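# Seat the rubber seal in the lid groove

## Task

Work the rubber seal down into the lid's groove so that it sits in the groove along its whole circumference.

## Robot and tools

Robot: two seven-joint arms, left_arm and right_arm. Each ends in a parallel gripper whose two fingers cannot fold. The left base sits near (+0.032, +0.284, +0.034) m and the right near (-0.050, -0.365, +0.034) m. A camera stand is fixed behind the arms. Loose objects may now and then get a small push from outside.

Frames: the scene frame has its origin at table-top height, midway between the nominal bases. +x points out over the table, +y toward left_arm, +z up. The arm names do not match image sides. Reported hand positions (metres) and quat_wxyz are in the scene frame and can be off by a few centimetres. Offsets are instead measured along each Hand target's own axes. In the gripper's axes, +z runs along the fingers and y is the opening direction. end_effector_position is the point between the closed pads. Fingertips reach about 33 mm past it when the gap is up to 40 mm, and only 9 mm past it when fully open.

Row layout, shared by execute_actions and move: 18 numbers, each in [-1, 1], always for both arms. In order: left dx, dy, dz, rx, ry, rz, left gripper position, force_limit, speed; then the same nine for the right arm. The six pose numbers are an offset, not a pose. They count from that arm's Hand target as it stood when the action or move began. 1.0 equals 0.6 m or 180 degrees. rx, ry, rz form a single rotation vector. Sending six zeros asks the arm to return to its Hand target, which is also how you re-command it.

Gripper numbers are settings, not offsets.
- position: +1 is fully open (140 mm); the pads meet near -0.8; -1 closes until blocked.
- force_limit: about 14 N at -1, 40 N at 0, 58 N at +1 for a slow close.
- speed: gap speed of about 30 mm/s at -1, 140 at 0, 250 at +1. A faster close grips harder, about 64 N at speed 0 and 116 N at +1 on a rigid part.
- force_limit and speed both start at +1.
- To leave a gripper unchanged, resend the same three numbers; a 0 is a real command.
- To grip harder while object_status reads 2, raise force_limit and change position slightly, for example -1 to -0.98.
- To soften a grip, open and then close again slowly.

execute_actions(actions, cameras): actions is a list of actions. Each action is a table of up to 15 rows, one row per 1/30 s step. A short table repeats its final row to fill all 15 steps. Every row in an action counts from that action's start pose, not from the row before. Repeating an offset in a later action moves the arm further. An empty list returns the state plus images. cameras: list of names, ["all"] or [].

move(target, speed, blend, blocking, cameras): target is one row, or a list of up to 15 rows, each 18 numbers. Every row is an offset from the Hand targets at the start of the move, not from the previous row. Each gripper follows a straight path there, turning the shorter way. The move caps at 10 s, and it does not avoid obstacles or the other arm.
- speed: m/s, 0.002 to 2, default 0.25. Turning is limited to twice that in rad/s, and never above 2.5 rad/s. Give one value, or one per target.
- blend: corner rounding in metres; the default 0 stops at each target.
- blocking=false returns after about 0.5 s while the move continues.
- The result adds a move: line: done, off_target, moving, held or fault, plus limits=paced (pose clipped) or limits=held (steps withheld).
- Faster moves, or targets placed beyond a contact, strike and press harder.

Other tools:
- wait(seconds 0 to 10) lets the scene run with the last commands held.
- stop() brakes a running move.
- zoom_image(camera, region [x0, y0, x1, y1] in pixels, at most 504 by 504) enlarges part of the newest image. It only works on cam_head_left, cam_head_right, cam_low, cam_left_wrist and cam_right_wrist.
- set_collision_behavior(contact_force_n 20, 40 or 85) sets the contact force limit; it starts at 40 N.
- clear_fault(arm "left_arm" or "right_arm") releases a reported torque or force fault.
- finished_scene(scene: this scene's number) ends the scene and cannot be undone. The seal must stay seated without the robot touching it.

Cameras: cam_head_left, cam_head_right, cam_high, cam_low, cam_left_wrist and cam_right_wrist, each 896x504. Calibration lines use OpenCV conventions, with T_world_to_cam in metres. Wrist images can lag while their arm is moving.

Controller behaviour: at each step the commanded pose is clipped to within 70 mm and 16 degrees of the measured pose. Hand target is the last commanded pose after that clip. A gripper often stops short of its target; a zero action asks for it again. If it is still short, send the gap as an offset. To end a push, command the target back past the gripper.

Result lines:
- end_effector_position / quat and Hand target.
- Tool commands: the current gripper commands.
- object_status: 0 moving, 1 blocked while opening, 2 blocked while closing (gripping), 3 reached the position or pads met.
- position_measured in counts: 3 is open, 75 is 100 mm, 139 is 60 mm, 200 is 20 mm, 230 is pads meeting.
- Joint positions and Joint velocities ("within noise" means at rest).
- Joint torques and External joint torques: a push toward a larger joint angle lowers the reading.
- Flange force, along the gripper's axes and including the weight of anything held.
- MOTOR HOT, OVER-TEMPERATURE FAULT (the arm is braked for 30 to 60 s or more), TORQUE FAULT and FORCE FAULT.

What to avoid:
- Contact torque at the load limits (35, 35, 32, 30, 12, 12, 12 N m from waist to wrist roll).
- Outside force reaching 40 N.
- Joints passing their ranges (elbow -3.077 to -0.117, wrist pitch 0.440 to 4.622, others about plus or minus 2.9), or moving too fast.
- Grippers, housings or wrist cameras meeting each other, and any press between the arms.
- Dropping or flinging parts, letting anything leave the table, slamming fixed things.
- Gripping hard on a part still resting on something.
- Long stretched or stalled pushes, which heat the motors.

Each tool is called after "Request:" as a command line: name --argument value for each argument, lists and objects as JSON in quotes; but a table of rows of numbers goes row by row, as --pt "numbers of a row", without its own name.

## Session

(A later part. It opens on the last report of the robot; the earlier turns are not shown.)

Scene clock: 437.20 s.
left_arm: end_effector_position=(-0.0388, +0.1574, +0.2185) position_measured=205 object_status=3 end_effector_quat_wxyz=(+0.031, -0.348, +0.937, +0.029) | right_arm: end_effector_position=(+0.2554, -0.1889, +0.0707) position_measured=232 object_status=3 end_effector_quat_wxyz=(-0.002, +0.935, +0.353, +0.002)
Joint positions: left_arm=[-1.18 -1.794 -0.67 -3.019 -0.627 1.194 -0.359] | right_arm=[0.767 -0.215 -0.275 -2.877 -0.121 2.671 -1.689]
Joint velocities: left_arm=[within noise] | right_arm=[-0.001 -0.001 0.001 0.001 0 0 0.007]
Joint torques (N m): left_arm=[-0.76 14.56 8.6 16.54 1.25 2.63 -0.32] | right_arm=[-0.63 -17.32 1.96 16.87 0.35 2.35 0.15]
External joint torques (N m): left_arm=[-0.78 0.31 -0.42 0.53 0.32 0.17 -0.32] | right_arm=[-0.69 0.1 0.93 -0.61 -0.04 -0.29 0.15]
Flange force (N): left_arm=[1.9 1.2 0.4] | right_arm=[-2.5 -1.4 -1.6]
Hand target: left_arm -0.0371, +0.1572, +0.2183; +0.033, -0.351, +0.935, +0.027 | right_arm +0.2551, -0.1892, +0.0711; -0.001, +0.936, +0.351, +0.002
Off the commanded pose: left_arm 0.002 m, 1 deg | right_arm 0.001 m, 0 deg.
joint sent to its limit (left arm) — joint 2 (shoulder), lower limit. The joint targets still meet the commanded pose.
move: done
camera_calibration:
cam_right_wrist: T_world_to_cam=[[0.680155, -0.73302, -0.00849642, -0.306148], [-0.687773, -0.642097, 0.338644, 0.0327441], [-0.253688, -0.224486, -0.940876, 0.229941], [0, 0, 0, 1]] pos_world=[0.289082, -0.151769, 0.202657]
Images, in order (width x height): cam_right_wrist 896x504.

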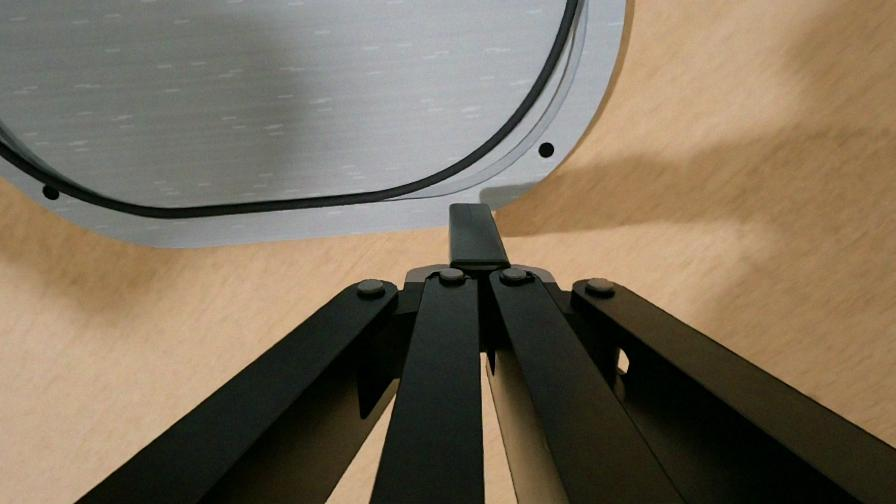

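Request:
move --pt "0 0 0 0 0 0 -0.6 0.3 -1 0.136 0.064 0.0185 0 0 0 -0.85 0 -1" --pt "0 0 0 0 0 0 -0.6 0.3 -1 0.131 0.079 0.0435 0 0 0 -0.85 0 -1" --pt "0 0 0 0 0 0 -0.6 0.3 -1 0.131 0.079 0.0185 0 0 0 -0.85 0 -1" --pt "0 0 0 0 0 0 -0.6 0.3 -1 0.122 0.062 0.0185 0 0 0 -0.85 0 -1" --pt "0 0 0 0 0 0 -0.6 0.3 -1 0.115 0.082 0.0435 0 0 0 -0.85 0 -1" --pt "0 0 0 0 0 0 -0.6 0.3 -1 0.115 0.082 0.0185 0 0 0 -0.85 0 -1" --pt "0 0 0 0 0 0 -0.6 0.3 -1 0.109 0.06 0.0185 0 0 0 -0.85 0 -1" --pt "0 0 0 0 0 0 -0.6 0.3 -1 0.1 0.082 0.0435 0 0 0 -0.85 0 -1" --pt "0 0 0 0 0 0 -0.6 0.3 -1 0.03 0.0 0 0 0 0 -0.85 0 -1" --speed 0.07 --blend '[0.002,0,0.002,0.002,0,0.002,0.002,0,0]' --cameras '["cam_right_wrist"]'

Request:
zoom_image --camera "cam_right_wrist" --region '[300, 0, 700, 300]'

Scene clock: 454.57 s.
left_arm: end_effector_position=(-0.0388, +0.1574, +0.2185) position_measured=205 object_status=3 end_effector_quat_wxyz=(+0.031, -0.348, +0.937, +0.029) | right_arm: end_effector_position=(+0.2689, -0.1770, +0.0707) position_measured=232 object_status=3 end_effector_quat_wxyz=(-0.002, +0.936, +0.353, +0.002)
Joint positions: left_arm=[-1.18 -1.794 -0.67 -3.019 -0.627 1.194 -0.359] | right_arm=[0.761 -0.163 -0.248 -2.824 -0.079 2.668 -1.707]
Joint velocities: left_arm=[within noise] | right_arm=[0 0.001 0 0 0 -0.001 0.004]
Joint torques (N m): left_arm=[-0.77 14.56 8.56 16.58 1.24 2.63 -0.3] | right_arm=[-0.64 -19.22 1.67 17.02 0.01 2.36 0.19]
External joint torques (N m): left_arm=[-0.79 0.34 -0.48 0.61 0.3 0.16 -0.3] | right_arm=[-0.64 0.22 0.96 -0.62 -0.39 -0.28 0.19]
Flange force (N): left_arm=[2.3 1.1 0.3] | right_arm=[-2.4 -1.4 -1.4]
Hand target: left_arm -0.0371, +0.1572, +0.2183; +0.033, -0.351, +0.935, +0.027 | right_arm +0.2687, -0.1774, +0.0711; -0.001, +0.936, +0.351, +0.002
Off the commanded pose: left_arm 0.002 m, 1 deg | right_arm 0.001 m, 0 deg.
joint sent to its limit (left arm) — joint 2 (shoulder), lower limit. The joint targets still meet the commanded pose.
move: done
camera_calibration:
cam_right_wrist: T_world_to_cam=[[0.679156, -0.733937, -0.00914288, -0.306439], [-0.688508, -0.641336, 0.338592, 0.0499776], [-0.254369, -0.223662, -0.940889, 0.236456], [0, 0, 0, 1]] pos_world=[0.302677, -0.139969, 0.202755]
Images, in order (width x height): cam_right_wrist 896x504.

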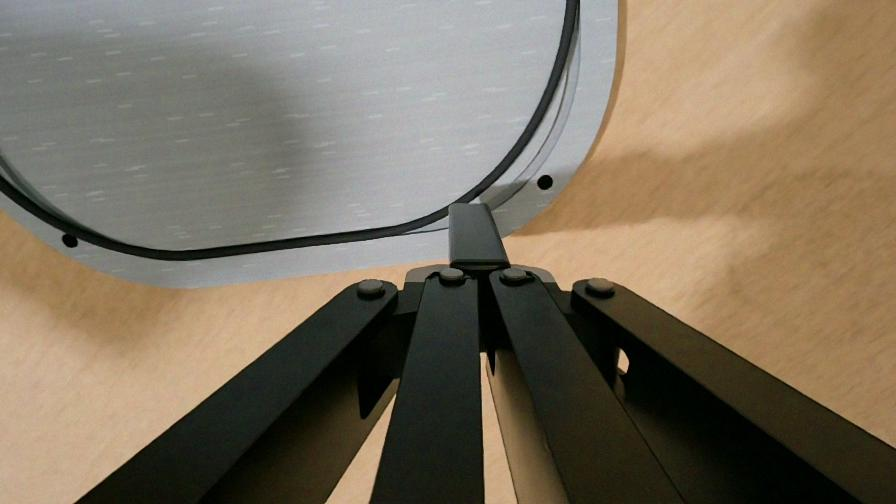

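Scaled by 1.260 from the camera's 896x504 image, which has a finer 1280x720 frame.

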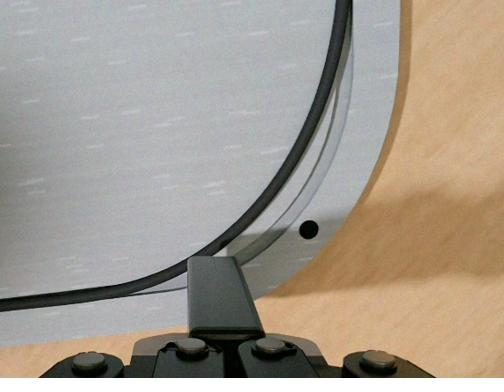

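Request:
move --pt "0 0 0 0 0 0 -0.6 0.3 -1 0.117 0.06 0.0185 0 0 0 -0.85 0 -1" --pt "0 0 0 0 0 0 -0.6 0.3 -1 0.115 0.06 0.036 0 0 0 -0.85 0 -1" --pt "0 0 0 0 0 0 -0.6 0.3 -1 0.112 0.08 0.038 0 0 0 -0.85 0 -1" --pt "0 0 0 0 0 0 -0.6 0.3 -1 0.110 0.08 0.046 0 0 0 -0.85 0 -1" --pt "0 0 0 0 0 0 -0.6 0.3 -1 0.11 0.08 0.0185 0 0 0 -0.85 0 -1" --pt "0 0 0 0 0 0 -0.6 0.3 -1 0.102 0.058 0.0185 0 0 0 -0.85 0 -1" --pt "0 0 0 0 0 0 -0.6 0.3 -1 0.1 0.058 0.036 0 0 0 -0.85 0 -1" --pt "0 0 0 0 0 0 -0.6 0.3 -1 0.094 0.08 0.038 0 0 0 -0.85 0 -1" --pt "0 0 0 0 0 0 -0.6 0.3 -1 0.092 0.08 0.046 0 0 0 -0.85 0 -1" --pt "0 0 0 0 0 0 -0.6 0.3 -1 0.03 0.03 0 0 0 0 -0.85 0 -1" --speed 0.07 --blend '[0.002,0.001,0.001,0,0.002,0.002,0.001,0.001,0,0]' --cameras '["cam_right_wrist"]'

Request:
zoom_image --camera "cam_right_wrist" --region '[300, 0, 700, 300]'

Scene clock: 474.10 s.
left_arm: end_effector_position=(-0.0388, +0.1574, +0.2185) position_measured=205 object_status=3 end_effector_quat_wxyz=(+0.031, -0.348, +0.937, +0.029) | right_arm: end_effector_position=(+0.2944, -0.1787, +0.0707) position_measured=232 object_status=3 end_effector_quat_wxyz=(-0.002, +0.936, +0.353, +0.002)
Joint positions: left_arm=[-1.18 -1.794 -0.67 -3.019 -0.627 1.194 -0.359] | right_arm=[0.738 -0.105 -0.254 -2.758 -0.048 2.66 -1.765]
Joint velocities: left_arm=[within noise] | right_arm=[0 0 0 -0.001 0.002 0 0.006]
Joint torques (N m): left_arm=[-0.81 14.64 8.51 16.57 1.25 2.65 -0.26] | right_arm=[-0.64 -21.27 1.48 17.21 0.02 2.35 0.13]
External joint torques (N m): left_arm=[-0.87 0.34 -0.52 0.65 0.31 0.19 -0.26] | right_arm=[-0.65 0.32 0.95 -0.61 -0.39 -0.3 0.13]
Flange force (N): left_arm=[2.5 1.1 0.4] | right_arm=[-1.8 -1.2 -1.0]
Hand target: left_arm -0.0371, +0.1572, +0.2183; +0.033, -0.351, +0.935, +0.027 | right_arm +0.2941, -0.1791, +0.0712; -0.001, +0.936, +0.351, +0.002
Off the commanded pose: left_arm 0.002 m, 1 deg | right_arm 0.001 m, 0 deg.
joint sent to its limit (left arm) — joint 2 (shoulder), lower limit. The joint targets still meet the commanded pose.
move: done
camera_calibration:
cam_right_wrist: T_world_to_cam=[[0.679242, -0.733859, -0.00903985, -0.324976], [-0.688493, -0.641421, 0.338461, 0.0663852], [-0.254181, -0.223673, -0.940937, 0.242483], [0, 0, 0, 1]] pos_world=[0.328078, -0.141669, 0.202755]
Images, in order (width x height): cam_right_wrist 896x504.

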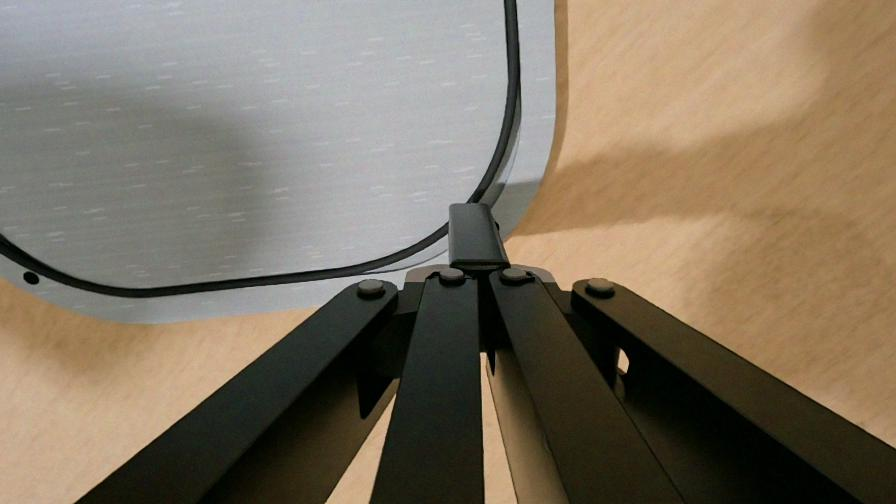

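Scaled by 1.260 from the camera's 896x504 image, which has a finer 1280x720 frame.

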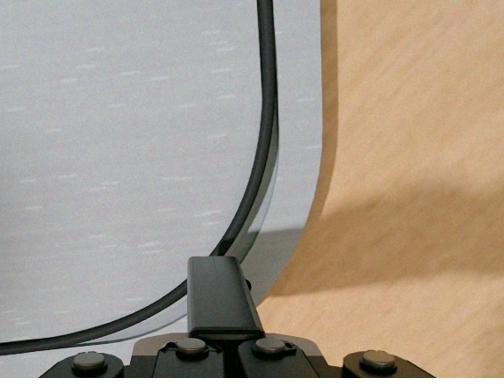

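Request:
move --pt "0 0 0 0 0 0 -0.6 0.3 -1 0.078 0.023 0.0185 0 0 0 -0.85 0 -1" --pt "0 0 0 0 0 0 -0.6 0.3 -1 0.076 0.023 0.036 0 0 0 -0.85 0 -1" --pt "0 0 0 0 0 0 -0.6 0.3 -1 0.073 0.043 0.038 0 0 0 -0.85 0 -1" --pt "0 0 0 0 0 0 -0.6 0.3 -1 0.071 0.043 0.046 0 0 0 -0.85 0 -1" --pt "0 0 0 0 0 0 -0.6 0.3 -1 0.071 0.043 0.0185 0 0 0 -0.85 0 -1" --pt "0 0 0 0 0 0 -0.6 0.3 -1 0.061 0.019 0.0185 0 0 0 -0.85 0 -1" --pt "0 0 0 0 0 0 -0.6 0.3 -1 0.059 0.019 0.036 0 0 0 -0.85 0 -1" --pt "0 0 0 0 0 0 -0.6 0.3 -1 0.053 0.042 0.038 0 0 0 -0.85 0 -1" --pt "0 0 0 0 0 0 -0.6 0.3 -1 0.051 0.042 0.046 0 0 0 -0.85 0 -1" --pt "0 0 0 0 0 0 -0.6 0.3 -1 0.0 0.0 0 0 0 0 -0.85 0 -1" --speed 0.07 --blend '[0.002,0.001,0.001,0,0.002,0.002,0.001,0.001,0,0]' --cameras '["cam_right_wrist"]'

Request:
zoom_image --camera "cam_right_wrist" --region '[300, 0, 700, 300]'

Scene clock: 490.23 s.
left_arm: end_effector_position=(-0.0388, +0.1574, +0.2185) position_measured=205 object_status=3 end_effector_quat_wxyz=(+0.031, -0.348, +0.937, +0.029) | right_arm: end_effector_position=(+0.2944, -0.1787, +0.0707) position_measured=232 object_status=3 end_effector_quat_wxyz=(-0.002, +0.936, +0.353, +0.002)
Joint positions: left_arm=[-1.18 -1.794 -0.67 -3.019 -0.627 1.194 -0.359] | right_arm=[0.725 -0.104 -0.24 -2.758 -0.045 2.66 -1.767]
Joint velocities: left_arm=[within noise] | right_arm=[0.002 0 -0.001 -0.001 0 0.001 0.006]
Joint torques (N m): left_arm=[-0.84 14.61 8.61 16.49 1.24 2.62 -0.3] | right_arm=[-0.61 -21.38 1.45 17.21 0.01 2.34 0.18]
External joint torques (N m): left_arm=[-0.84 0.42 -0.43 0.47 0.31 0.15 -0.3] | right_arm=[-0.53 0.23 1.05 -0.63 -0.4 -0.3 0.18]
Flange force (N): left_arm=[2.1 1.0 0.5] | right_arm=[-2.0 -1.7 -1.2]
Hand target: left_arm -0.0371, +0.1572, +0.2183; +0.033, -0.351, +0.935, +0.027 | right_arm +0.2941, -0.1791, +0.0712; -0.001, +0.936, +0.351, +0.002
Off the commanded pose: left_arm 0.002 m, 1 deg | right_arm 0.001 m, 0 deg.
joint sent to its limit (left arm) — joint 2 (shoulder), lower limit. The joint targets still meet the commanded pose.
move: done
camera_calibration:
cam_right_wrist: T_world_to_cam=[[0.679242, -0.733859, -0.00903985, -0.324976], [-0.688493, -0.641421, 0.338461, 0.0663852], [-0.254181, -0.223673, -0.940937, 0.242483], [0, 0, 0, 1]] pos_world=[0.328078, -0.141669, 0.202755]
Images, in order (width x height): cam_right_wrist 896x504.

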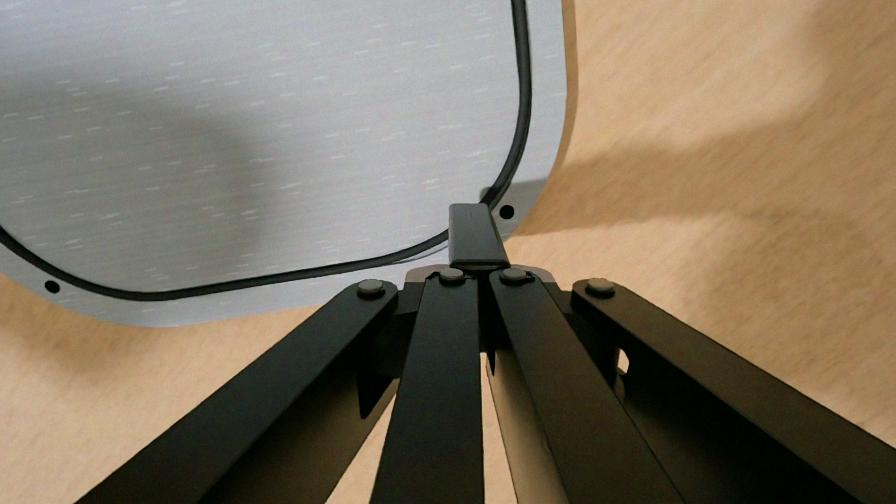

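Scaled by 1.260 from the camera's 896x504 image, which has a finer 1280x720 frame.

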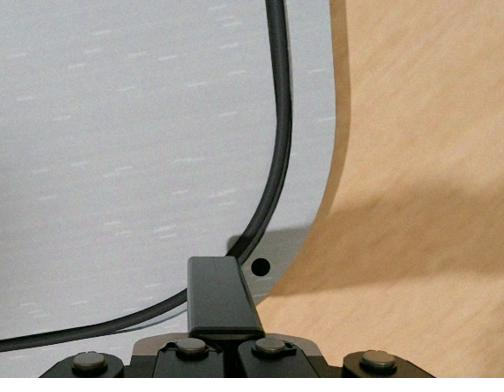

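Request:
move --pt "0 0 0 0 0 0 -0.6 0.3 -1 0.02 0.01 0.0185 0 0 0 -0.85 0 -1" --pt "0 0 0 0 0 0 -0.6 0.3 -1 0.018 0.01 0.036 0 0 0 -0.85 0 -1" --pt "0 0 0 0 0 0 -0.6 0.3 -1 0.005 0.025 0.038 0 0 0 -0.85 0 -1" --pt "0 0 0 0 0 0 -0.6 0.3 -1 0.003 0.025 0.046 0 0 0 -0.85 0 -1" --pt "0 0 0 0 0 0 -0.6 0.3 -1 0.003 0.025 0.0185 0 0 0 -0.85 0 -1" --pt "0 0 0 0 0 0 -0.6 0.3 -1 0.005 -0.004 0.0185 0 0 0 -0.85 0 -1" --pt "0 0 0 0 0 0 -0.6 0.3 -1 0.003 -0.004 0.036 0 0 0 -0.85 0 -1" --pt "0 0 0 0 0 0 -0.6 0.3 -1 -0.012 0.009 0.038 0 0 0 -0.85 0 -1" --pt "0 0 0 0 0 0 -0.6 0.3 -1 -0.014 0.009 0.046 0 0 0 -0.85 0 -1" --pt "0 0 0 0 0 0 -0.6 0.3 -1 -0.07 -0.02 0 0 0 0 -0.85 0 -1" --speed 0.07 --blend '[0.002,0.001,0.001,0,0.002,0.002,0.001,0.001,0,0]' --cameras '["cam_right_wrist"]'

Request:
zoom_image --camera "cam_right_wrist" --region '[250, 0, 650, 300]'

Scene clock: 503.13 s.
left_arm: end_effector_position=(-0.0388, +0.1574, +0.2185) position_measured=205 object_status=3 end_effector_quat_wxyz=(+0.031, -0.348, +0.937, +0.029) | right_arm: end_effector_position=(+0.2549, -0.1973, +0.0706) position_measured=232 object_status=3 end_effector_quat_wxyz=(-0.002, +0.936, +0.353, +0.002)
Joint positions: left_arm=[-1.18 -1.794 -0.67 -3.019 -0.627 1.194 -0.359] | right_arm=[0.683 -0.226 -0.205 -2.892 -0.093 2.674 -1.728]
Joint velocities: left_arm=[within noise] | right_arm=[0.001 0 0 -0.001 0.002 -0.001 0.005]
Joint torques (N m): left_arm=[-0.77 14.67 8.62 16.53 1.24 2.64 -0.33] | right_arm=[-0.6 -17.12 1.69 16.9 0.28 2.3 0.15]
External joint torques (N m): left_arm=[-0.79 0.43 -0.41 0.54 0.3 0.18 -0.33] | right_arm=[-0.6 0.08 0.99 -0.52 -0.12 -0.33 0.15]
Flange force (N): left_arm=[2.2 0.9 0.1] | right_arm=[-2.0 -1.5 -1.7]
Hand target: left_arm -0.0371, +0.1572, +0.2183; +0.033, -0.351, +0.935, +0.027 | right_arm +0.2545, -0.1977, +0.0710; -0.001, +0.936, +0.351, +0.002
Off the commanded pose: left_arm 0.002 m, 1 deg | right_arm 0.001 m, 0 deg.
joint sent to its limit (left arm) — joint 2 (shoulder), lower limit. The joint targets still meet the commanded pose.
move: done
camera_calibration:
cam_right_wrist: T_world_to_cam=[[0.67986, -0.733292, -0.00858681, -0.311905], [-0.688067, -0.641893, 0.338434, 0.0271661], [-0.253683, -0.224179, -0.940951, 0.227991], [0, 0, 0, 1]] pos_world=[0.288581, -0.160169, 0.202656]
Images, in order (width x height): cam_right_wrist 896x504.

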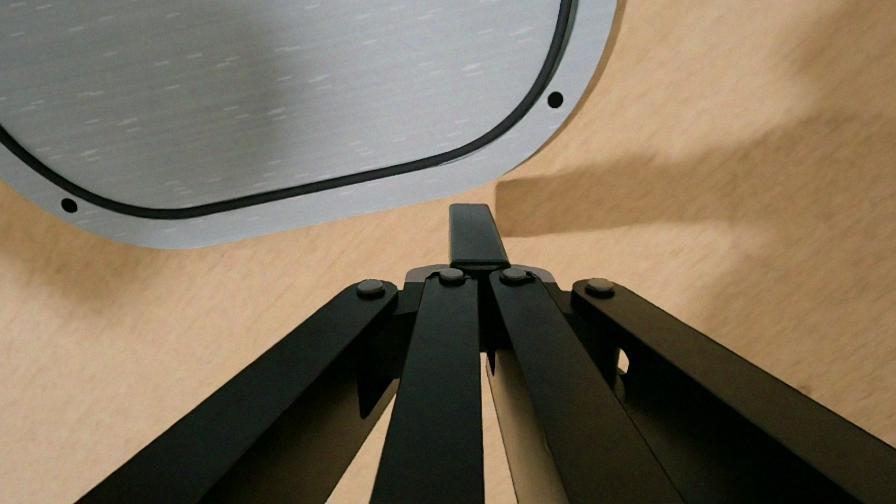

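Scaled by 1.260 from the camera's 896x504 image, which has a finer 1280x720 frame.

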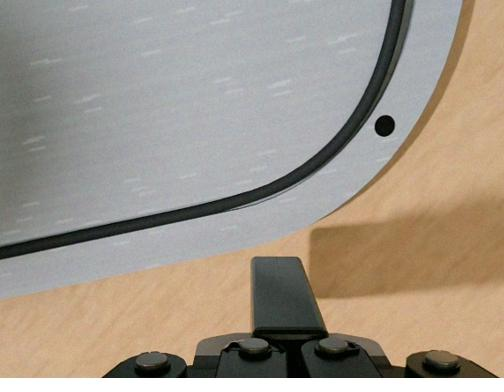

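Request:
move --pt "0 0 0 0 0 0 -0.6 0.3 -1 0.061 0.022 0.0185 0 0 0 -0.85 0 -1" --pt "0 0 0 0 0 0 -0.6 0.3 -1 0.051 0.027 0.0445 0 0 0 -0.85 0 -1" --pt "0 0 0 0 0 0 -0.6 0.3 -1 0.051 0.027 0.0185 0 0 0 -0.85 0 -1" --pt "0 0 0 0 0 0 -0.6 0.3 -1 0.047 0.003 0.0185 0 0 0 -0.85 0 -1" --pt "0 0 0 0 0 0 -0.6 0.3 -1 0.034 0.005 0.0445 0 0 0 -0.85 0 -1" --pt "0 0 0 0 0 0 -0.6 0.3 -1 0.034 0.005 0.0185 0 0 0 -0.85 0 -1" --pt "0 0 0 0 0 0 -0.6 0.3 -1 0.037 -0.022 0.0185 0 0 0 -0.85 0 -1" --pt "0 0 0 0 0 0 -0.6 0.3 -1 0.026 -0.022 0.0445 0 0 0 -0.85 0 -1" --pt "0 0 0 0 0 0 -0.6 0.3 -1 0.026 -0.022 0.0185 0 0 0 -0.85 0 -1" --pt "0 0 0 0 0 0 -0.6 0.3 -1 0.029 -0.048 0.0185 0 0 0 -0.85 0 -1" --pt "0 0 0 0 0 0 -0.6 0.3 -1 0.02 -0.048 0.0445 0 0 0 -0.85 0 -1" --pt "0 0 0 0 0 0 -0.6 0.3 -1 -0.05 -0.048 0 0 0 0 -0.85 0 -1" --speed 0.07 --blend '[0.002,0,0.002,0.002,0,0.002,0.002,0,0.002,0.002,0,0]' --cameras '["cam_right_wrist"]'

Request:
zoom_image --camera "cam_right_wrist" --region '[200, 0, 650, 300]'

Scene clock: 521.80 s.
left_arm: end_effector_position=(-0.0388, +0.1574, +0.2185) position_measured=205 object_status=3 end_effector_quat_wxyz=(+0.031, -0.348, +0.937, +0.029) | right_arm: end_effector_position=(+0.2134, -0.1952, +0.0707) position_measured=232 object_status=3 end_effector_quat_wxyz=(-0.002, +0.936, +0.353, +0.002)
Joint positions: left_arm=[-1.18 -1.794 -0.67 -3.019 -0.627 1.194 -0.359] | right_arm=[0.674 -0.333 -0.129 -2.999 -0.086 2.672 -1.664]
Joint velocities: left_arm=[within noise] | right_arm=[0.001 -0.001 0.001 0 -0.001 -0.004 -0.001]
Joint torques (N m): left_arm=[-0.75 14.58 8.6 16.49 1.25 2.62 -0.29] | right_arm=[-0.49 -13.63 1.63 16.94 0.44 2.37 0.14]
External joint torques (N m): left_arm=[-0.7 0.36 -0.46 0.5 0.31 0.16 -0.29] | right_arm=[-0.54 0.05 1.17 -0.57 0.04 -0.26 0.14]
Flange force (N): left_arm=[2.1 0.8 0.3] | right_arm=[-2.0 -1.8 -1.2]
Hand target: left_arm -0.0371, +0.1572, +0.2183; +0.033, -0.351, +0.935, +0.027 | right_arm +0.2130, -0.1957, +0.0709; -0.001, +0.936, +0.351, +0.002
Off the commanded pose: left_arm 0.002 m, 1 deg | right_arm 0.001 m, 0 deg.
joint sent to its limit (left arm) — joint 2 (shoulder), lower limit. The joint targets still meet the commanded pose.
move: done
camera_calibration:
cam_right_wrist: T_world_to_cam=[[0.678881, -0.734201, -0.00835356, -0.28217], [-0.689065, -0.640994, 0.338107, 0.000313872], [-0.253593, -0.223778, -0.941071, 0.21807], [0, 0, 0, 1]] pos_world=[0.247077, -0.158169, 0.202756]
Images, in order (width x height): cam_right_wrist 896x504.

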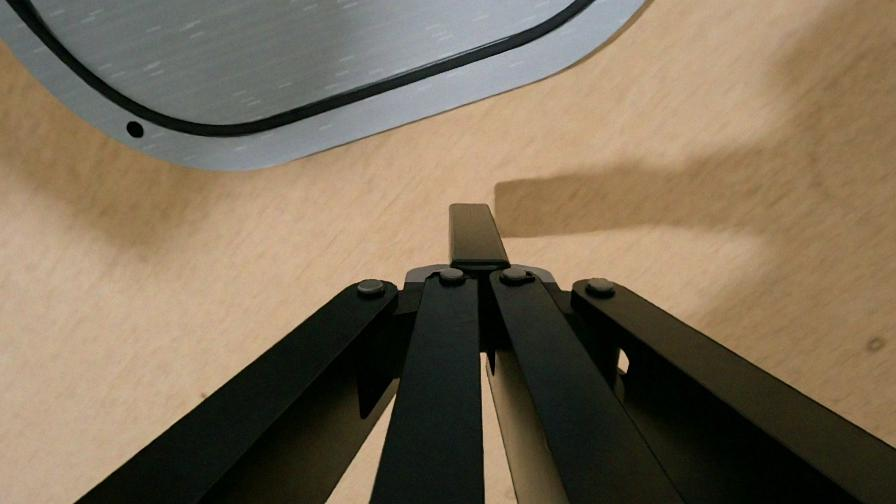

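Scaled by 1.120 from the camera's 896x504 image, which has a finer 1280x720 frame.

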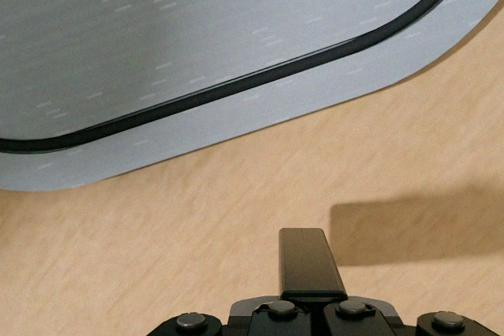

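Request:
move --pt "0 0 0 0 0 0 -0.6 0.3 -1 0.088 -0.042 0.0185 0 0 0 -0.85 0 -1" --pt "0 0 0 0 0 0 -0.6 0.3 -1 0.082 -0.042 0.0445 0 0 0 -0.85 0 -1" --pt "0 0 0 0 0 0 -0.6 0.3 -1 0.082 -0.042 0.0185 0 0 0 -0.85 0 -1" --pt "0 0 0 0 0 0 -0.6 0.3 -1 0.078 -0.071 0.0185 0 0 0 -0.85 0 -1" --pt "0 0 0 0 0 0 -0.6 0.3 -1 0.072 -0.071 0.0445 0 0 0 -0.85 0 -1" --pt "0 0 0 0 0 0 -0.6 0.3 -1 0.072 -0.071 0.0185 0 0 0 -0.85 0 -1" --pt "0 0 0 0 0 0 -0.6 0.3 -1 0.07 -0.100 0.0185 0 0 0 -0.85 0 -1" --pt "0 0 0 0 0 0 -0.6 0.3 -1 0.064 -0.100 0.0445 0 0 0 -0.85 0 -1" --pt "0 0 0 0 0 0 -0.6 0.3 -1 0.064 -0.100 0.0185 0 0 0 -0.85 0 -1" --pt "0 0 0 0 0 0 -0.6 0.3 -1 0.062 -0.127 0.0185 0 0 0 -0.85 0 -1" --pt "0 0 0 0 0 0 -0.6 0.3 -1 0.056 -0.127 0.0445 0 0 0 -0.85 0 -1" --pt "0 0 0 0 0 0 -0.6 0.3 -1 -0.01 -0.13 0 0 0 0 -0.85 0 -1" --speed 0.07 --blend '[0.002,0,0.002,0.002,0,0.002,0.002,0,0.002,0.002,0,0]' --cameras '["cam_right_wrist"]'

Request:
zoom_image --camera "cam_right_wrist" --region '[200, 0, 650, 300]'

Scene clock: 542.00 s.
left_arm: end_effector_position=(-0.0388, +0.1574, +0.2185) position_measured=205 object_status=3 end_effector_quat_wxyz=(+0.031, -0.348, +0.937, +0.029) | right_arm: end_effector_position=(+0.1583, -0.1404, +0.0708) position_measured=232 object_status=3 end_effector_quat_wxyz=(+0.001, +0.935, +0.355, -0.001)
Joint positions: left_arm=[-1.18 -1.794 -0.67 -3.019 -0.627 1.194 -0.359] | right_arm=[0.805 -0.35 0.025 -3.012 0.017 2.659 -1.484]
Joint velocities: left_arm=[within noise] | right_arm=[0.001 0 0 0.001 0 -0.003 0.001]
Joint torques (N m): left_arm=[-0.79 14.62 8.54 16.52 1.24 2.64 -0.26] | right_arm=[-0.06 -13.16 0.51 17.12 0.87 2.36 0.21]
External joint torques (N m): left_arm=[-0.77 0.41 -0.49 0.52 0.31 0.18 -0.26] | right_arm=[-0.06 0.05 0.99 -0.65 0.47 -0.27 0.21]
Flange force (N): left_arm=[2.4 0.7 0.3] | right_arm=[-2.1 -2.5 -0.8]
Hand target: left_arm -0.0371, +0.1572, +0.2183; +0.033, -0.351, +0.935, +0.027 | right_arm +0.1572, -0.1409, +0.0710; -0.001, +0.936, +0.351, +0.002
Off the commanded pose: left_arm 0.002 m, 1 deg | right_arm 0.001 m, 1 deg.
joint sent to its limit (left arm) — joint 2 (shoulder), lower limit. The joint targets still meet the commanded pose.
joint sent to its limit (right arm) — joint 4 (elbow), lower limit, where the elbow is as bent as it goes. The joint targets still meet the commanded pose.
move: done
camera_calibration:
cam_right_wrist: T_world_to_cam=[[0.682671, -0.730707, -0.00524158, -0.204867], [-0.684287, -0.641786, 0.346213, -0.00393296], [-0.256344, -0.232763, -0.938141, 0.215418], [0, 0, 0, 1]] pos_world=[0.192387, -0.102081, 0.202381]
Images, in order (width x height): cam_right_wrist 896x504.

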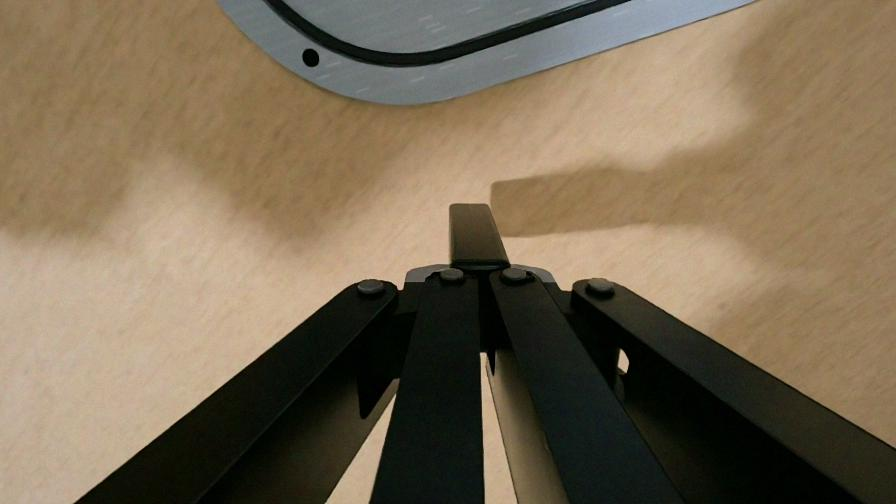

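Scaled by 1.120 from the camera's 896x504 image, which has a finer 1280x720 frame.

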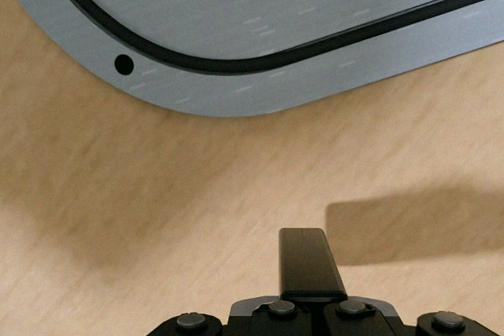

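Request:
move --target '[0,0,0,0,0,0,-0.6,0.3,-1,0.05,-0.05,0,0,0,0,-0.85,0,-1]' --speed 0.1 --cameras '["cam_right_wrist"]'

Request:
zoom_image --camera "cam_right_wrist" --region '[200, 0, 700, 500]'

Scene clock: 556.77 s.
left_arm: end_effector_position=(-0.0388, +0.1574, +0.2185) position_measured=205 object_status=3 end_effector_quat_wxyz=(+0.031, -0.348, +0.937, +0.029) | right_arm: end_effector_position=(+0.1597, -0.0993, +0.0713) position_measured=232 object_status=3 end_effector_quat_wxyz=(+0.000, +0.934, +0.356, +0.002)
Joint positions: left_arm=[-1.18 -1.794 -0.67 -3.019 -0.627 1.194 -0.359] | right_arm=[0.836 -0.253 0.079 -2.921 0.041 2.672 -1.424]
Joint velocities: left_arm=[within noise] | right_arm=[-0.001 0.001 0.002 0 0 0 0.005]
Joint torques (N m): left_arm=[-0.79 14.63 8.54 16.56 1.25 2.63 -0.27] | right_arm=[-0.65 -15.02 0.36 18.07 0.87 2.73 0.26]
External joint torques (N m): left_arm=[-0.78 0.41 -0.49 0.54 0.32 0.17 -0.27] | right_arm=[-0.62 1.48 1.02 0.39 0.47 0.08 0.26]
Flange force (N): left_arm=[2.3 0.8 0.3] | right_arm=[5.5 -2.8 6.0]
Hand target: left_arm -0.0371, +0.1572, +0.2183; +0.033, -0.351, +0.935, +0.027 | right_arm +0.1600, -0.0986, +0.0712; -0.001, +0.936, +0.351, +0.002
Off the commanded pose: left_arm 0.002 m, 1 deg | right_arm 0.001 m, 1 deg.
joint sent to its limit (left arm) — joint 2 (shoulder), lower limit. The joint targets still meet the commanded pose.
move: done
camera_calibration:
cam_right_wrist: T_world_to_cam=[[0.684899, -0.728616, -0.00564817, -0.175902], [-0.683984, -0.645579, 0.339695, 0.02318], [-0.251154, -0.228794, -0.940519, 0.225656], [0, 0, 0, 1]] pos_world=[0.193004, -0.0615718, 0.203366]
Images, in order (width x height): cam_right_wrist 896x504.

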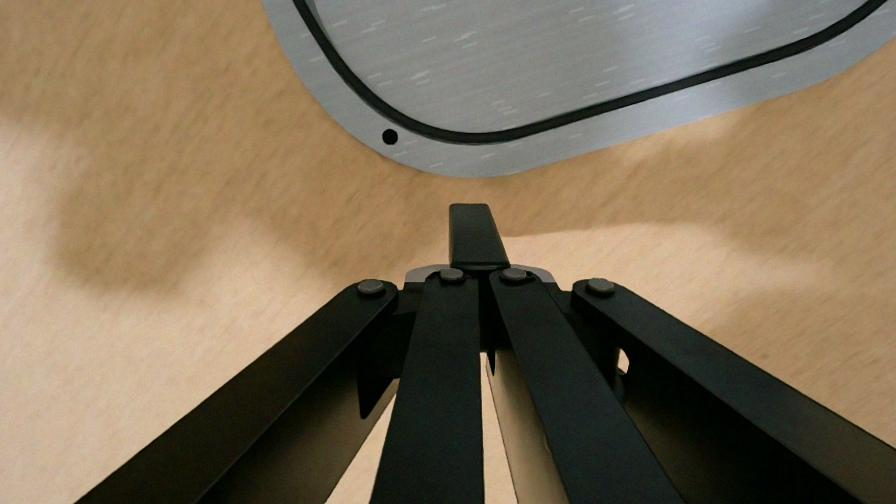

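Scaled by 1.008 from the camera's 896x504 image, which has a finer 1280x720 frame.

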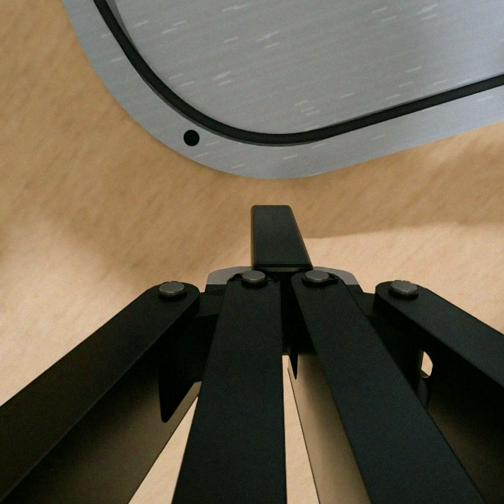

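Request:
move --target '[0,0,0,0,0,0,-0.6,0.3,-1,0.05,-0.1,0,0,0,0,-0.85,0,-1]' --speed 0.1 --cameras '["cam_right_wrist"]'

Request:
zoom_image --camera "cam_right_wrist" --region '[300, 0, 600, 250]'

Scene clock: 563.03 s.
left_arm: end_effector_position=(-0.0388, +0.1574, +0.2185) position_measured=205 object_status=3 end_effector_quat_wxyz=(+0.031, -0.348, +0.937, +0.029) | right_arm: end_effector_position=(+0.1432, -0.0332, +0.0719) position_measured=232 object_status=3 end_effector_quat_wxyz=(-0.003, +0.936, +0.353, +0.002)
Joint positions: left_arm=[-1.18 -1.794 -0.67 -3.019 -0.627 1.194 -0.359] | right_arm=[0.868 -0.129 0.186 -2.784 0.055 2.664 -1.289]
Joint velocities: left_arm=[within noise] | right_arm=[0 0 0 0.001 -0.001 0 0.005]
Joint torques (N m): left_arm=[-0.78 14.59 8.64 16.56 1.26 2.64 -0.27] | right_arm=[-0.62 -19.11 0.39 18.32 0.13 2.36 0.1]
External joint torques (N m): left_arm=[-0.77 0.37 -0.41 0.54 0.33 0.17 -0.27] | right_arm=[-0.56 1.57 1.12 0.42 -0.27 -0.3 0.09]
Flange force (N): left_arm=[2.0 0.8 0.1] | right_arm=[5.7 -3.0 4.7]
Hand target: left_arm -0.0371, +0.1572, +0.2183; +0.033, -0.351, +0.935, +0.027 | right_arm +0.1432, -0.0337, +0.0714; -0.001, +0.936, +0.351, +0.002
Off the commanded pose: left_arm 0.002 m, 1 deg | right_arm 0.001 m, 0 deg.
joint sent to its limit (left arm) — joint 2 (shoulder), lower limit. The joint targets still meet the commanded pose.
move: done
camera_calibration:
cam_right_wrist: T_world_to_cam=[[0.679634, -0.733486, -0.00973743, -0.115493], [-0.688406, -0.642336, 0.3369, 0.0552868], [-0.253366, -0.222265, -0.94149, 0.237709], [0, 0, 0, 1]] pos_world=[0.176781, 0.00363433, 0.20405]
Images, in order (width x height): cam_right_wrist 896x504.

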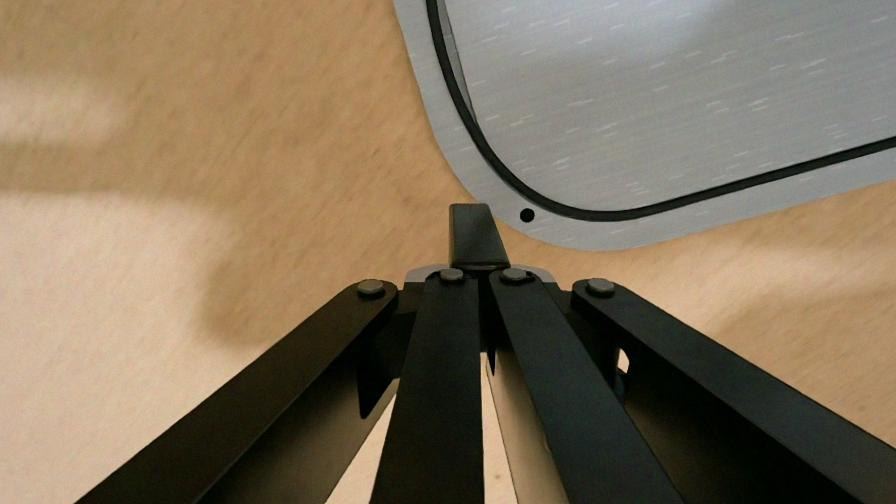

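Scaled by 1.680 from the camera's 896x504 image, which has a finer 1280x720 frame.

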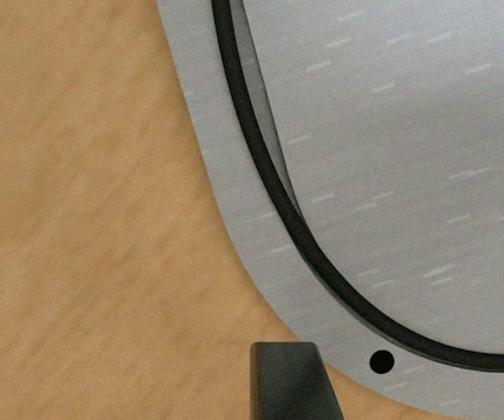

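Request:
move --pt "0 0 0 0 0 0 -0.6 0.3 -1 -0.0033 0.08 0.019 0 0 0 -0.85 0 -1" --pt "0 0 0 0 0 0 -0.6 0.3 -1 -0.0017 0.0833 0.0445 0 0 0 -0.85 0 -1" --pt "0 0 0 0 0 0 -0.6 0.3 -1 -0.0017 0.08 0.019 0 0 0 -0.85 0 -1" --pt "0 0 0 0 0 0 -0.6 0.3 -1 0.0083 0.05 0.019 0 0 0 -0.85 0 -1" --pt "0 0 0 0 0 0 -0.6 0.3 -1 0.0117 0.0575 0.0445 0 0 0 -0.85 0 -1" --pt "0 0 0 0 0 0 -0.6 0.3 -1 0.0117 0.0575 0.019 0 0 0 -0.85 0 -1" --pt "0 0 0 0 0 0 -0.6 0.3 -1 0.0258 0.0275 0.019 0 0 0 -0.85 0 -1" --pt "0 0 0 0 0 0 -0.6 0.3 -1 0.0283 0.0367 0.0445 0 0 0 -0.85 0 -1" --pt "0 0 0 0 0 0 -0.6 0.3 -1 0.0283 0.0367 0.019 0 0 0 -0.85 0 -1" --pt "0 0 0 0 0 0 -0.6 0.3 -1 0.0 -0.02 0 0 0 0 -0.85 0 -1" --speed 0.07 --blend '[0.002,0,0.002,0.002,0,0.002,0.002,0,0.002,0]' --cameras '["cam_right_wrist"]'

Request:
zoom_image --camera "cam_right_wrist" --region '[350, 0, 650, 250]'

Scene clock: 585.80 s.
left_arm: end_effector_position=(-0.0388, +0.1574, +0.2185) position_measured=205 object_status=3 end_effector_quat_wxyz=(+0.031, -0.348, +0.937, +0.029) | right_arm: end_effector_position=(+0.1359, -0.0245, +0.0709) position_measured=232 object_status=3 end_effector_quat_wxyz=(-0.001, +0.935, +0.356, +0.002)
Joint positions: left_arm=[-1.18 -1.794 -0.67 -3.019 -0.627 1.194 -0.359] | right_arm=[0.882 -0.114 0.2 -2.769 0.046 2.662 -1.258]
Joint velocities: left_arm=[within noise] | right_arm=[0.001 -0.001 -0.002 0 0 0.001 0.006]
Joint torques (N m): left_arm=[-0.79 14.61 8.63 16.48 1.24 2.63 -0.29] | right_arm=[0.02 -20.78 0.43 17.28 0.87 2.38 0.14]
External joint torques (N m): left_arm=[-0.75 0.4 -0.44 0.39 0.32 0.16 -0.3] | right_arm=[0 0.34 1.04 -0.58 0.48 -0.27 0.14]
Flange force (N): left_arm=[1.9 0.8 0.5] | right_arm=[-1.7 -1.5 0.1]
Hand target: left_arm -0.0371, +0.1572, +0.2183; +0.033, -0.351, +0.935, +0.027 | right_arm +0.1353, -0.0246, +0.0714; -0.001, +0.936, +0.351, +0.002
Off the commanded pose: left_arm 0.002 m, 1 deg | right_arm 0.001 m, 1 deg.
joint sent to its limit (left arm) — joint 2 (shoulder), lower limit. The joint targets still meet the commanded pose.
move: done
camera_calibration:
cam_right_wrist: T_world_to_cam=[[0.684044, -0.729414, -0.00625088, -0.104968], [-0.684943, -0.645239, 0.338408, 0.055617], [-0.250873, -0.227205, -0.940979, 0.236391], [0, 0, 0, 1]] pos_world=[0.169202, 0.0130301, 0.202962]
Images, in order (width x height): cam_right_wrist 896x504.

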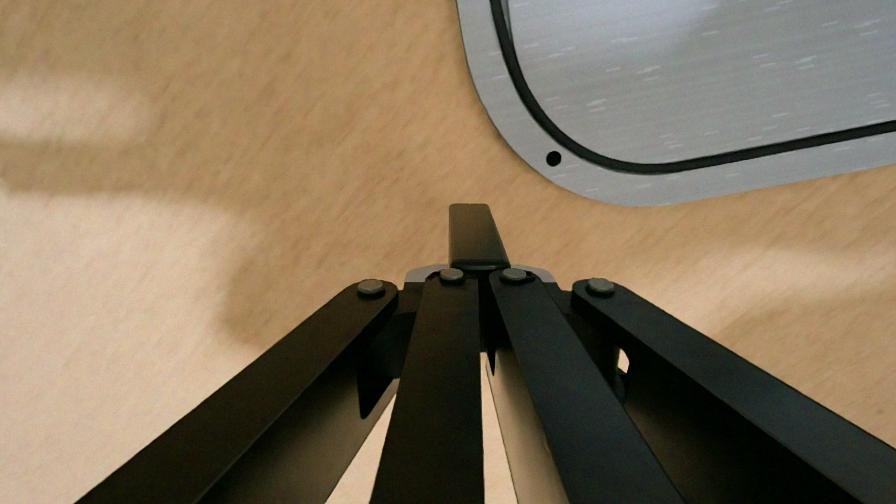

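Scaled by 1.680 from the camera's 896x504 image, which has a finer 1280x720 frame.

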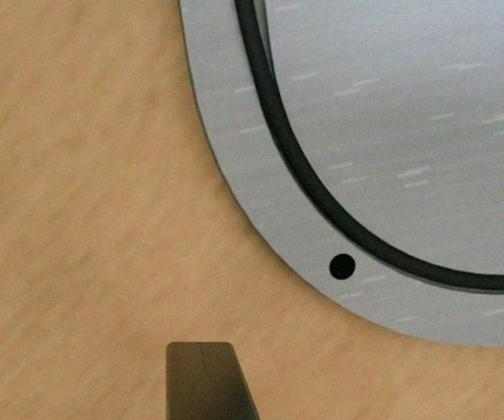

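Request:
move --target '[0,0,0,0,0,0,-0.6,0.3,-1,0.083,0.02,0,0,0,0,-0.85,0,-1]' --speed 0.1 --cameras '["cam_right_wrist"]'

Request:
zoom_image --camera "cam_right_wrist" --region '[330, 0, 630, 250]'

Scene clock: 589.97 s.
left_arm: end_effector_position=(-0.0388, +0.1574, +0.2185) position_measured=205 object_status=3 end_effector_quat_wxyz=(+0.031, -0.348, +0.937, +0.029) | right_arm: end_effector_position=(+0.1801, +0.0000, +0.0723) position_measured=232 object_status=3 end_effector_quat_wxyz=(-0.003, +0.938, +0.347, +0.002)
Joint positions: left_arm=[-1.18 -1.794 -0.67 -3.019 -0.627 1.194 -0.359] | right_arm=[0.842 -0.007 0.167 -2.634 0.006 2.635 -1.276]
Joint velocities: left_arm=[within noise] | right_arm=[0 -0.001 0.001 0 -0.001 -0.003 -0.006]
Joint torques (N m): left_arm=[-0.84 14.62 8.6 16.5 1.23 2.64 -0.28] | right_arm=[-0.39 -23.66 0.34 18.85 0.01 2.35 -0.23]
External joint torques (N m): left_arm=[-0.8 0.41 -0.44 0.46 0.3 0.18 -0.28] | right_arm=[-0.43 1.75 0.34 0.5 -0.4 -0.31 -0.23]
Flange force (N): left_arm=[2.2 0.8 0.5] | right_arm=[6.3 -1.3 4.2]
Hand target: left_arm -0.0371, +0.1572, +0.2183; +0.033, -0.351, +0.935, +0.027 | right_arm +0.1807, -0.0009, +0.0716; -0.001, +0.936, +0.351, +0.002
Off the commanded pose: left_arm 0.002 m, 1 deg | right_arm 0.001 m, 1 deg.
joint sent to its limit (left arm) — joint 2 (shoulder), lower limit. The joint targets still meet the commanded pose.
move: done
camera_calibration:
cam_right_wrist: T_world_to_cam=[[0.669977, -0.742317, -0.00980663, -0.11442], [-0.696798, -0.633341, 0.336677, 0.103452], [-0.256132, -0.218733, -0.941569, 0.25532], [0, 0, 0, 1]] pos_world=[0.214139, 0.0364313, 0.204449]
Images, in order (width x height): cam_right_wrist 896x504.

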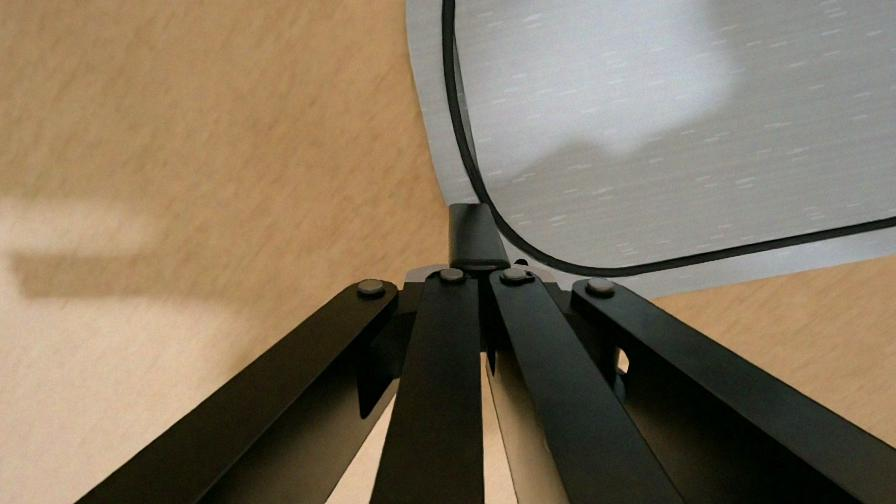

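Scaled by 1.680 from the camera's 896x504 image, which has a finer 1280x720 frame.

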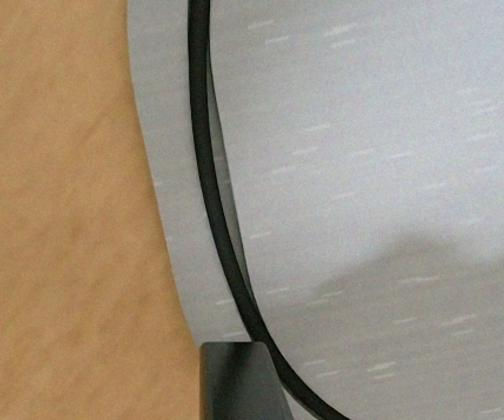

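Request:
move --pt "0 0 0 0 0 0 -0.6 0.3 -1 0.026 0.004 0.019 0 0 0 -0.85 0 -1" --pt "0 0 0 0 0 0 -0.6 0.3 -1 0.026 0.004 0.036 0 0 0 -0.85 0 -1" --pt "0 0 0 0 0 0 -0.6 0.3 -1 0.026 0.0183 0.038 0 0 0 -0.85 0 -1" --pt "0 0 0 0 0 0 -0.6 0.3 -1 0.026 0.0183 0.046 0 0 0 -0.85 0 -1" --pt "0 0 0 0 0 0 -0.6 0.3 -1 0.026 0.0183 0.019 0 0 0 -0.85 0 -1" --pt "0 0 0 0 0 0 -0.6 0.3 -1 0.0485 -0.004 0.019 0 0 0 -0.85 0 -1" --pt "0 0 0 0 0 0 -0.6 0.3 -1 0.0485 -0.004 0.036 0 0 0 -0.85 0 -1" --pt "0 0 0 0 0 0 -0.6 0.3 -1 0.0485 0.0133 0.038 0 0 0 -0.85 0 -1" --pt "0 0 0 0 0 0 -0.6 0.3 -1 0.0485 0.0133 0.046 0 0 0 -0.85 0 -1" --pt "0 0 0 0 0 0 -0.6 0.3 -1 0.0485 0.0133 0.0185 0 0 0 -0.85 0 -1" --pt "0 0 0 0 0 0 -0.6 0.3 -1 0.03 0.02 0 0 0 0 -0.85 0 -1" --speed 0.06 --blend '[0.002,0.001,0.001,0,0.002,0.002,0.001,0.001,0,0.002,0]' --cameras '["cam_right_wrist"]'

Request:
zoom_image --camera "cam_right_wrist" --region '[300, 0, 600, 250]'

Scene clock: 605.10 s.
left_arm: end_effector_position=(-0.0388, +0.1574, +0.2185) position_measured=205 object_status=3 end_effector_quat_wxyz=(+0.031, -0.348, +0.937, +0.029) | right_arm: end_effector_position=(+0.2026, +0.0022, +0.0710) position_measured=232 object_status=3 end_effector_quat_wxyz=(-0.001, +0.937, +0.350, +0.002)
Joint positions: left_arm=[-1.18 -1.794 -0.67 -3.019 -0.627 1.194 -0.359] | right_arm=[0.823 0.033 0.146 -2.586 -0.013 2.623 -1.306]
Joint velocities: left_arm=[within noise] | right_arm=[0 0 -0.002 0.001 -0.001 -0.002 -0.007]
Joint torques (N m): left_arm=[-0.81 14.56 8.55 16.55 1.25 2.64 -0.22] | right_arm=[-0.1 -26.41 0.79 17.84 0.89 2.39 -0.25]
External joint torques (N m): left_arm=[-0.83 0.33 -0.48 0.55 0.32 0.18 -0.22] | right_arm=[-0.07 0.61 0.65 -0.68 0.47 -0.27 -0.25]
Flange force (N): left_arm=[2.1 1.0 0.5] | right_arm=[-1.0 0.3 0.4]
Hand target: left_arm -0.0371, +0.1572, +0.2183; +0.033, -0.351, +0.935, +0.027 | right_arm +0.2021, +0.0019, +0.0716; -0.001, +0.936, +0.351, +0.002
Off the commanded pose: left_arm 0.002 m, 1 deg | right_arm 0.001 m, 0 deg.
joint sent to its limit (left arm) — joint 2 (shoulder), lower limit. The joint targets still meet the commanded pose.
move: done
camera_calibration:
cam_right_wrist: T_world_to_cam=[[0.674623, -0.738141, -0.00562779, -0.129149], [-0.693373, -0.636287, 0.338191, 0.120097], [-0.253213, -0.224249, -0.941061, 0.259713], [0, 0, 0, 1]] pos_world=[0.236162, 0.039326, 0.203063]
Images, in order (width x height): cam_right_wrist 896x504.

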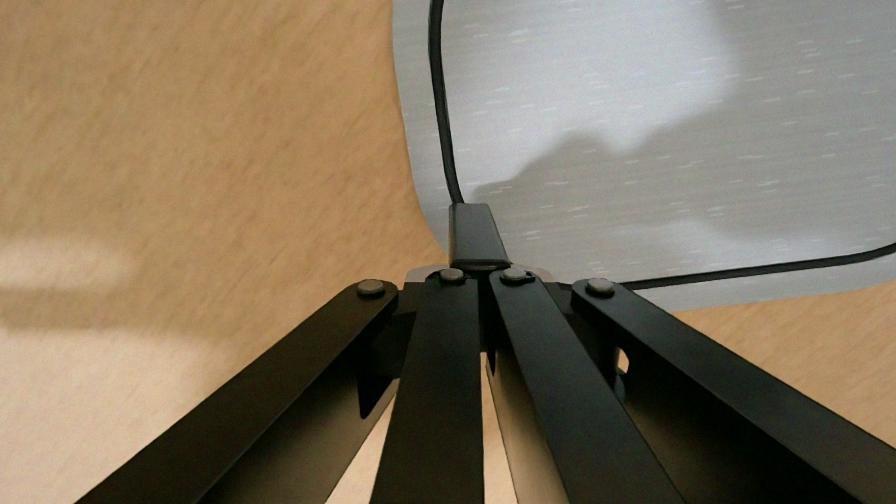

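Scaled by 1.680 from the camera's 896x504 image, which has a finer 1280x720 frame.

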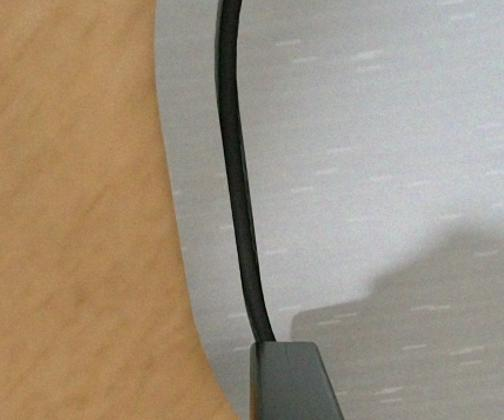

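Request:
move --pt "0 0 0 0 0 0 -0.6 0.3 -1 0.042 -0.0117 0.019 0 0 0 -0.85 0 -1" --pt "0 0 0 0 0 0 -0.6 0.3 -1 0.042 -0.005 0.0455 0 0 0 -0.85 0 -1" --pt "0 0 0 0 0 0 -0.6 0.3 -1 0.042 -0.005 0.019 0 0 0 -0.85 0 -1" --pt "0 0 0 0 0 0 -0.6 0.3 -1 0.07 -0.018 0.019 0 0 0 -0.85 0 -1" --pt "0 0 0 0 0 0 -0.6 0.3 -1 0.07 -0.0117 0.0455 0 0 0 -0.85 0 -1" --pt "0 0 0 0 0 0 -0.6 0.3 -1 0.07 -0.0117 0.019 0 0 0 -0.85 0 -1" --pt "0 0 0 0 0 0 -0.6 0.3 -1 0.098 -0.018 0.019 0 0 0 -0.85 0 -1" --pt "0 0 0 0 0 0 -0.6 0.3 -1 0.098 -0.0163 0.0455 0 0 0 -0.85 0 -1" --pt "0 0 0 0 0 0 -0.6 0.3 -1 0.098 -0.0163 0.019 0 0 0 -0.85 0 -1" --pt "0 0 0 0 0 0 -0.6 0.3 -1 0.04 0.02 0 0 0 0 -0.85 0 -1" --speed 0.07 --blend '[0.002,0,0.002,0.002,0,0.002,0.002,0,0.002,0]' --cameras '["cam_right_wrist"]'

Request:
zoom_image --camera "cam_right_wrist" --region '[300, 0, 600, 250]'

Scene clock: 622.07 s.
left_arm: end_effector_position=(-0.0388, +0.1574, +0.2185) position_measured=205 object_status=3 end_effector_quat_wxyz=(+0.031, -0.348, +0.937, +0.029) | right_arm: end_effector_position=(+0.2278, +0.0079, +0.0707) position_measured=232 object_status=3 end_effector_quat_wxyz=(+0.001, +0.937, +0.350, +0.001)
Joint positions: left_arm=[-1.18 -1.794 -0.67 -3.019 -0.627 1.194 -0.359] | right_arm=[0.802 0.082 0.128 -2.518 -0.024 2.6 -1.336]
Joint velocities: left_arm=[within noise] | right_arm=[0 0 0.001 0 -0.001 0 -0.006]
Joint torques (N m): left_arm=[-0.84 14.57 8.58 16.55 1.26 2.64 -0.31] | right_arm=[-0.66 -28.43 1.38 18.12 0.91 2.72 -0.33]
External joint torques (N m): left_arm=[-0.87 0.35 -0.45 0.53 0.33 0.17 -0.31] | right_arm=[-0.61 0.54 1.06 -0.59 0.47 0.08 -0.33]
Flange force (N): left_arm=[2.0 1.3 0.5] | right_arm=[-1.1 0.8 1.0]
Hand target: left_arm -0.0371, +0.1572, +0.2183; +0.033, -0.351, +0.935, +0.027 | right_arm +0.2281, +0.0086, +0.0717; -0.001, +0.936, +0.351, +0.002
Off the commanded pose: left_arm 0.002 m, 1 deg | right_arm 0.001 m, 0 deg.
joint sent to its limit (left arm) — joint 2 (shoulder), lower limit. The joint targets still meet the commanded pose.
move: done
camera_calibration:
cam_right_wrist: T_world_to_cam=[[0.674541, -0.738224, -0.00443984, -0.142064], [-0.692722, -0.63502, 0.341886, 0.141009], [-0.255207, -0.22754, -0.939731, 0.267431], [0, 0, 0, 1]] pos_world=[0.261758, 0.0455202, 0.202474]
Images, in order (width x height): cam_right_wrist 896x504.

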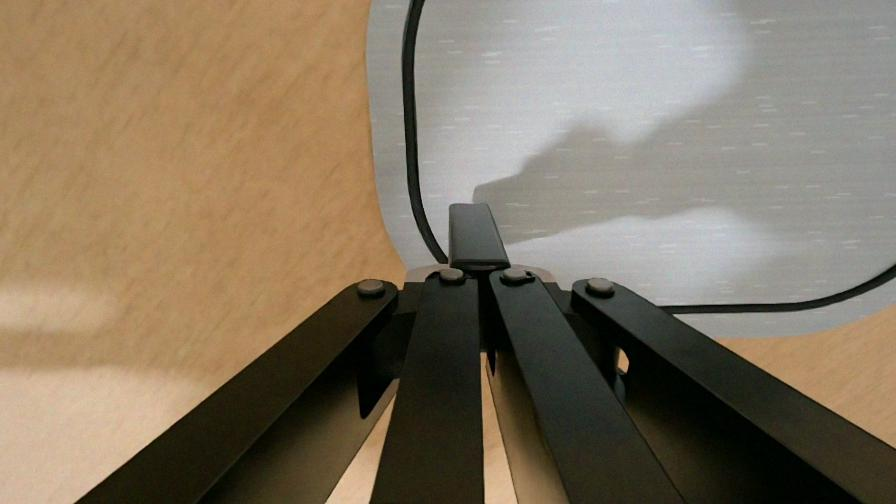

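Scaled by 1.680 from the camera's 896x504 image, which has a finer 1280x720 frame.

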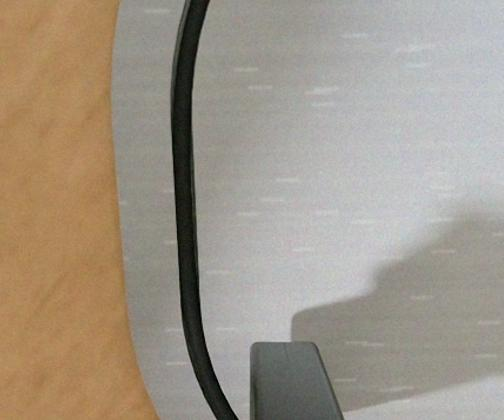

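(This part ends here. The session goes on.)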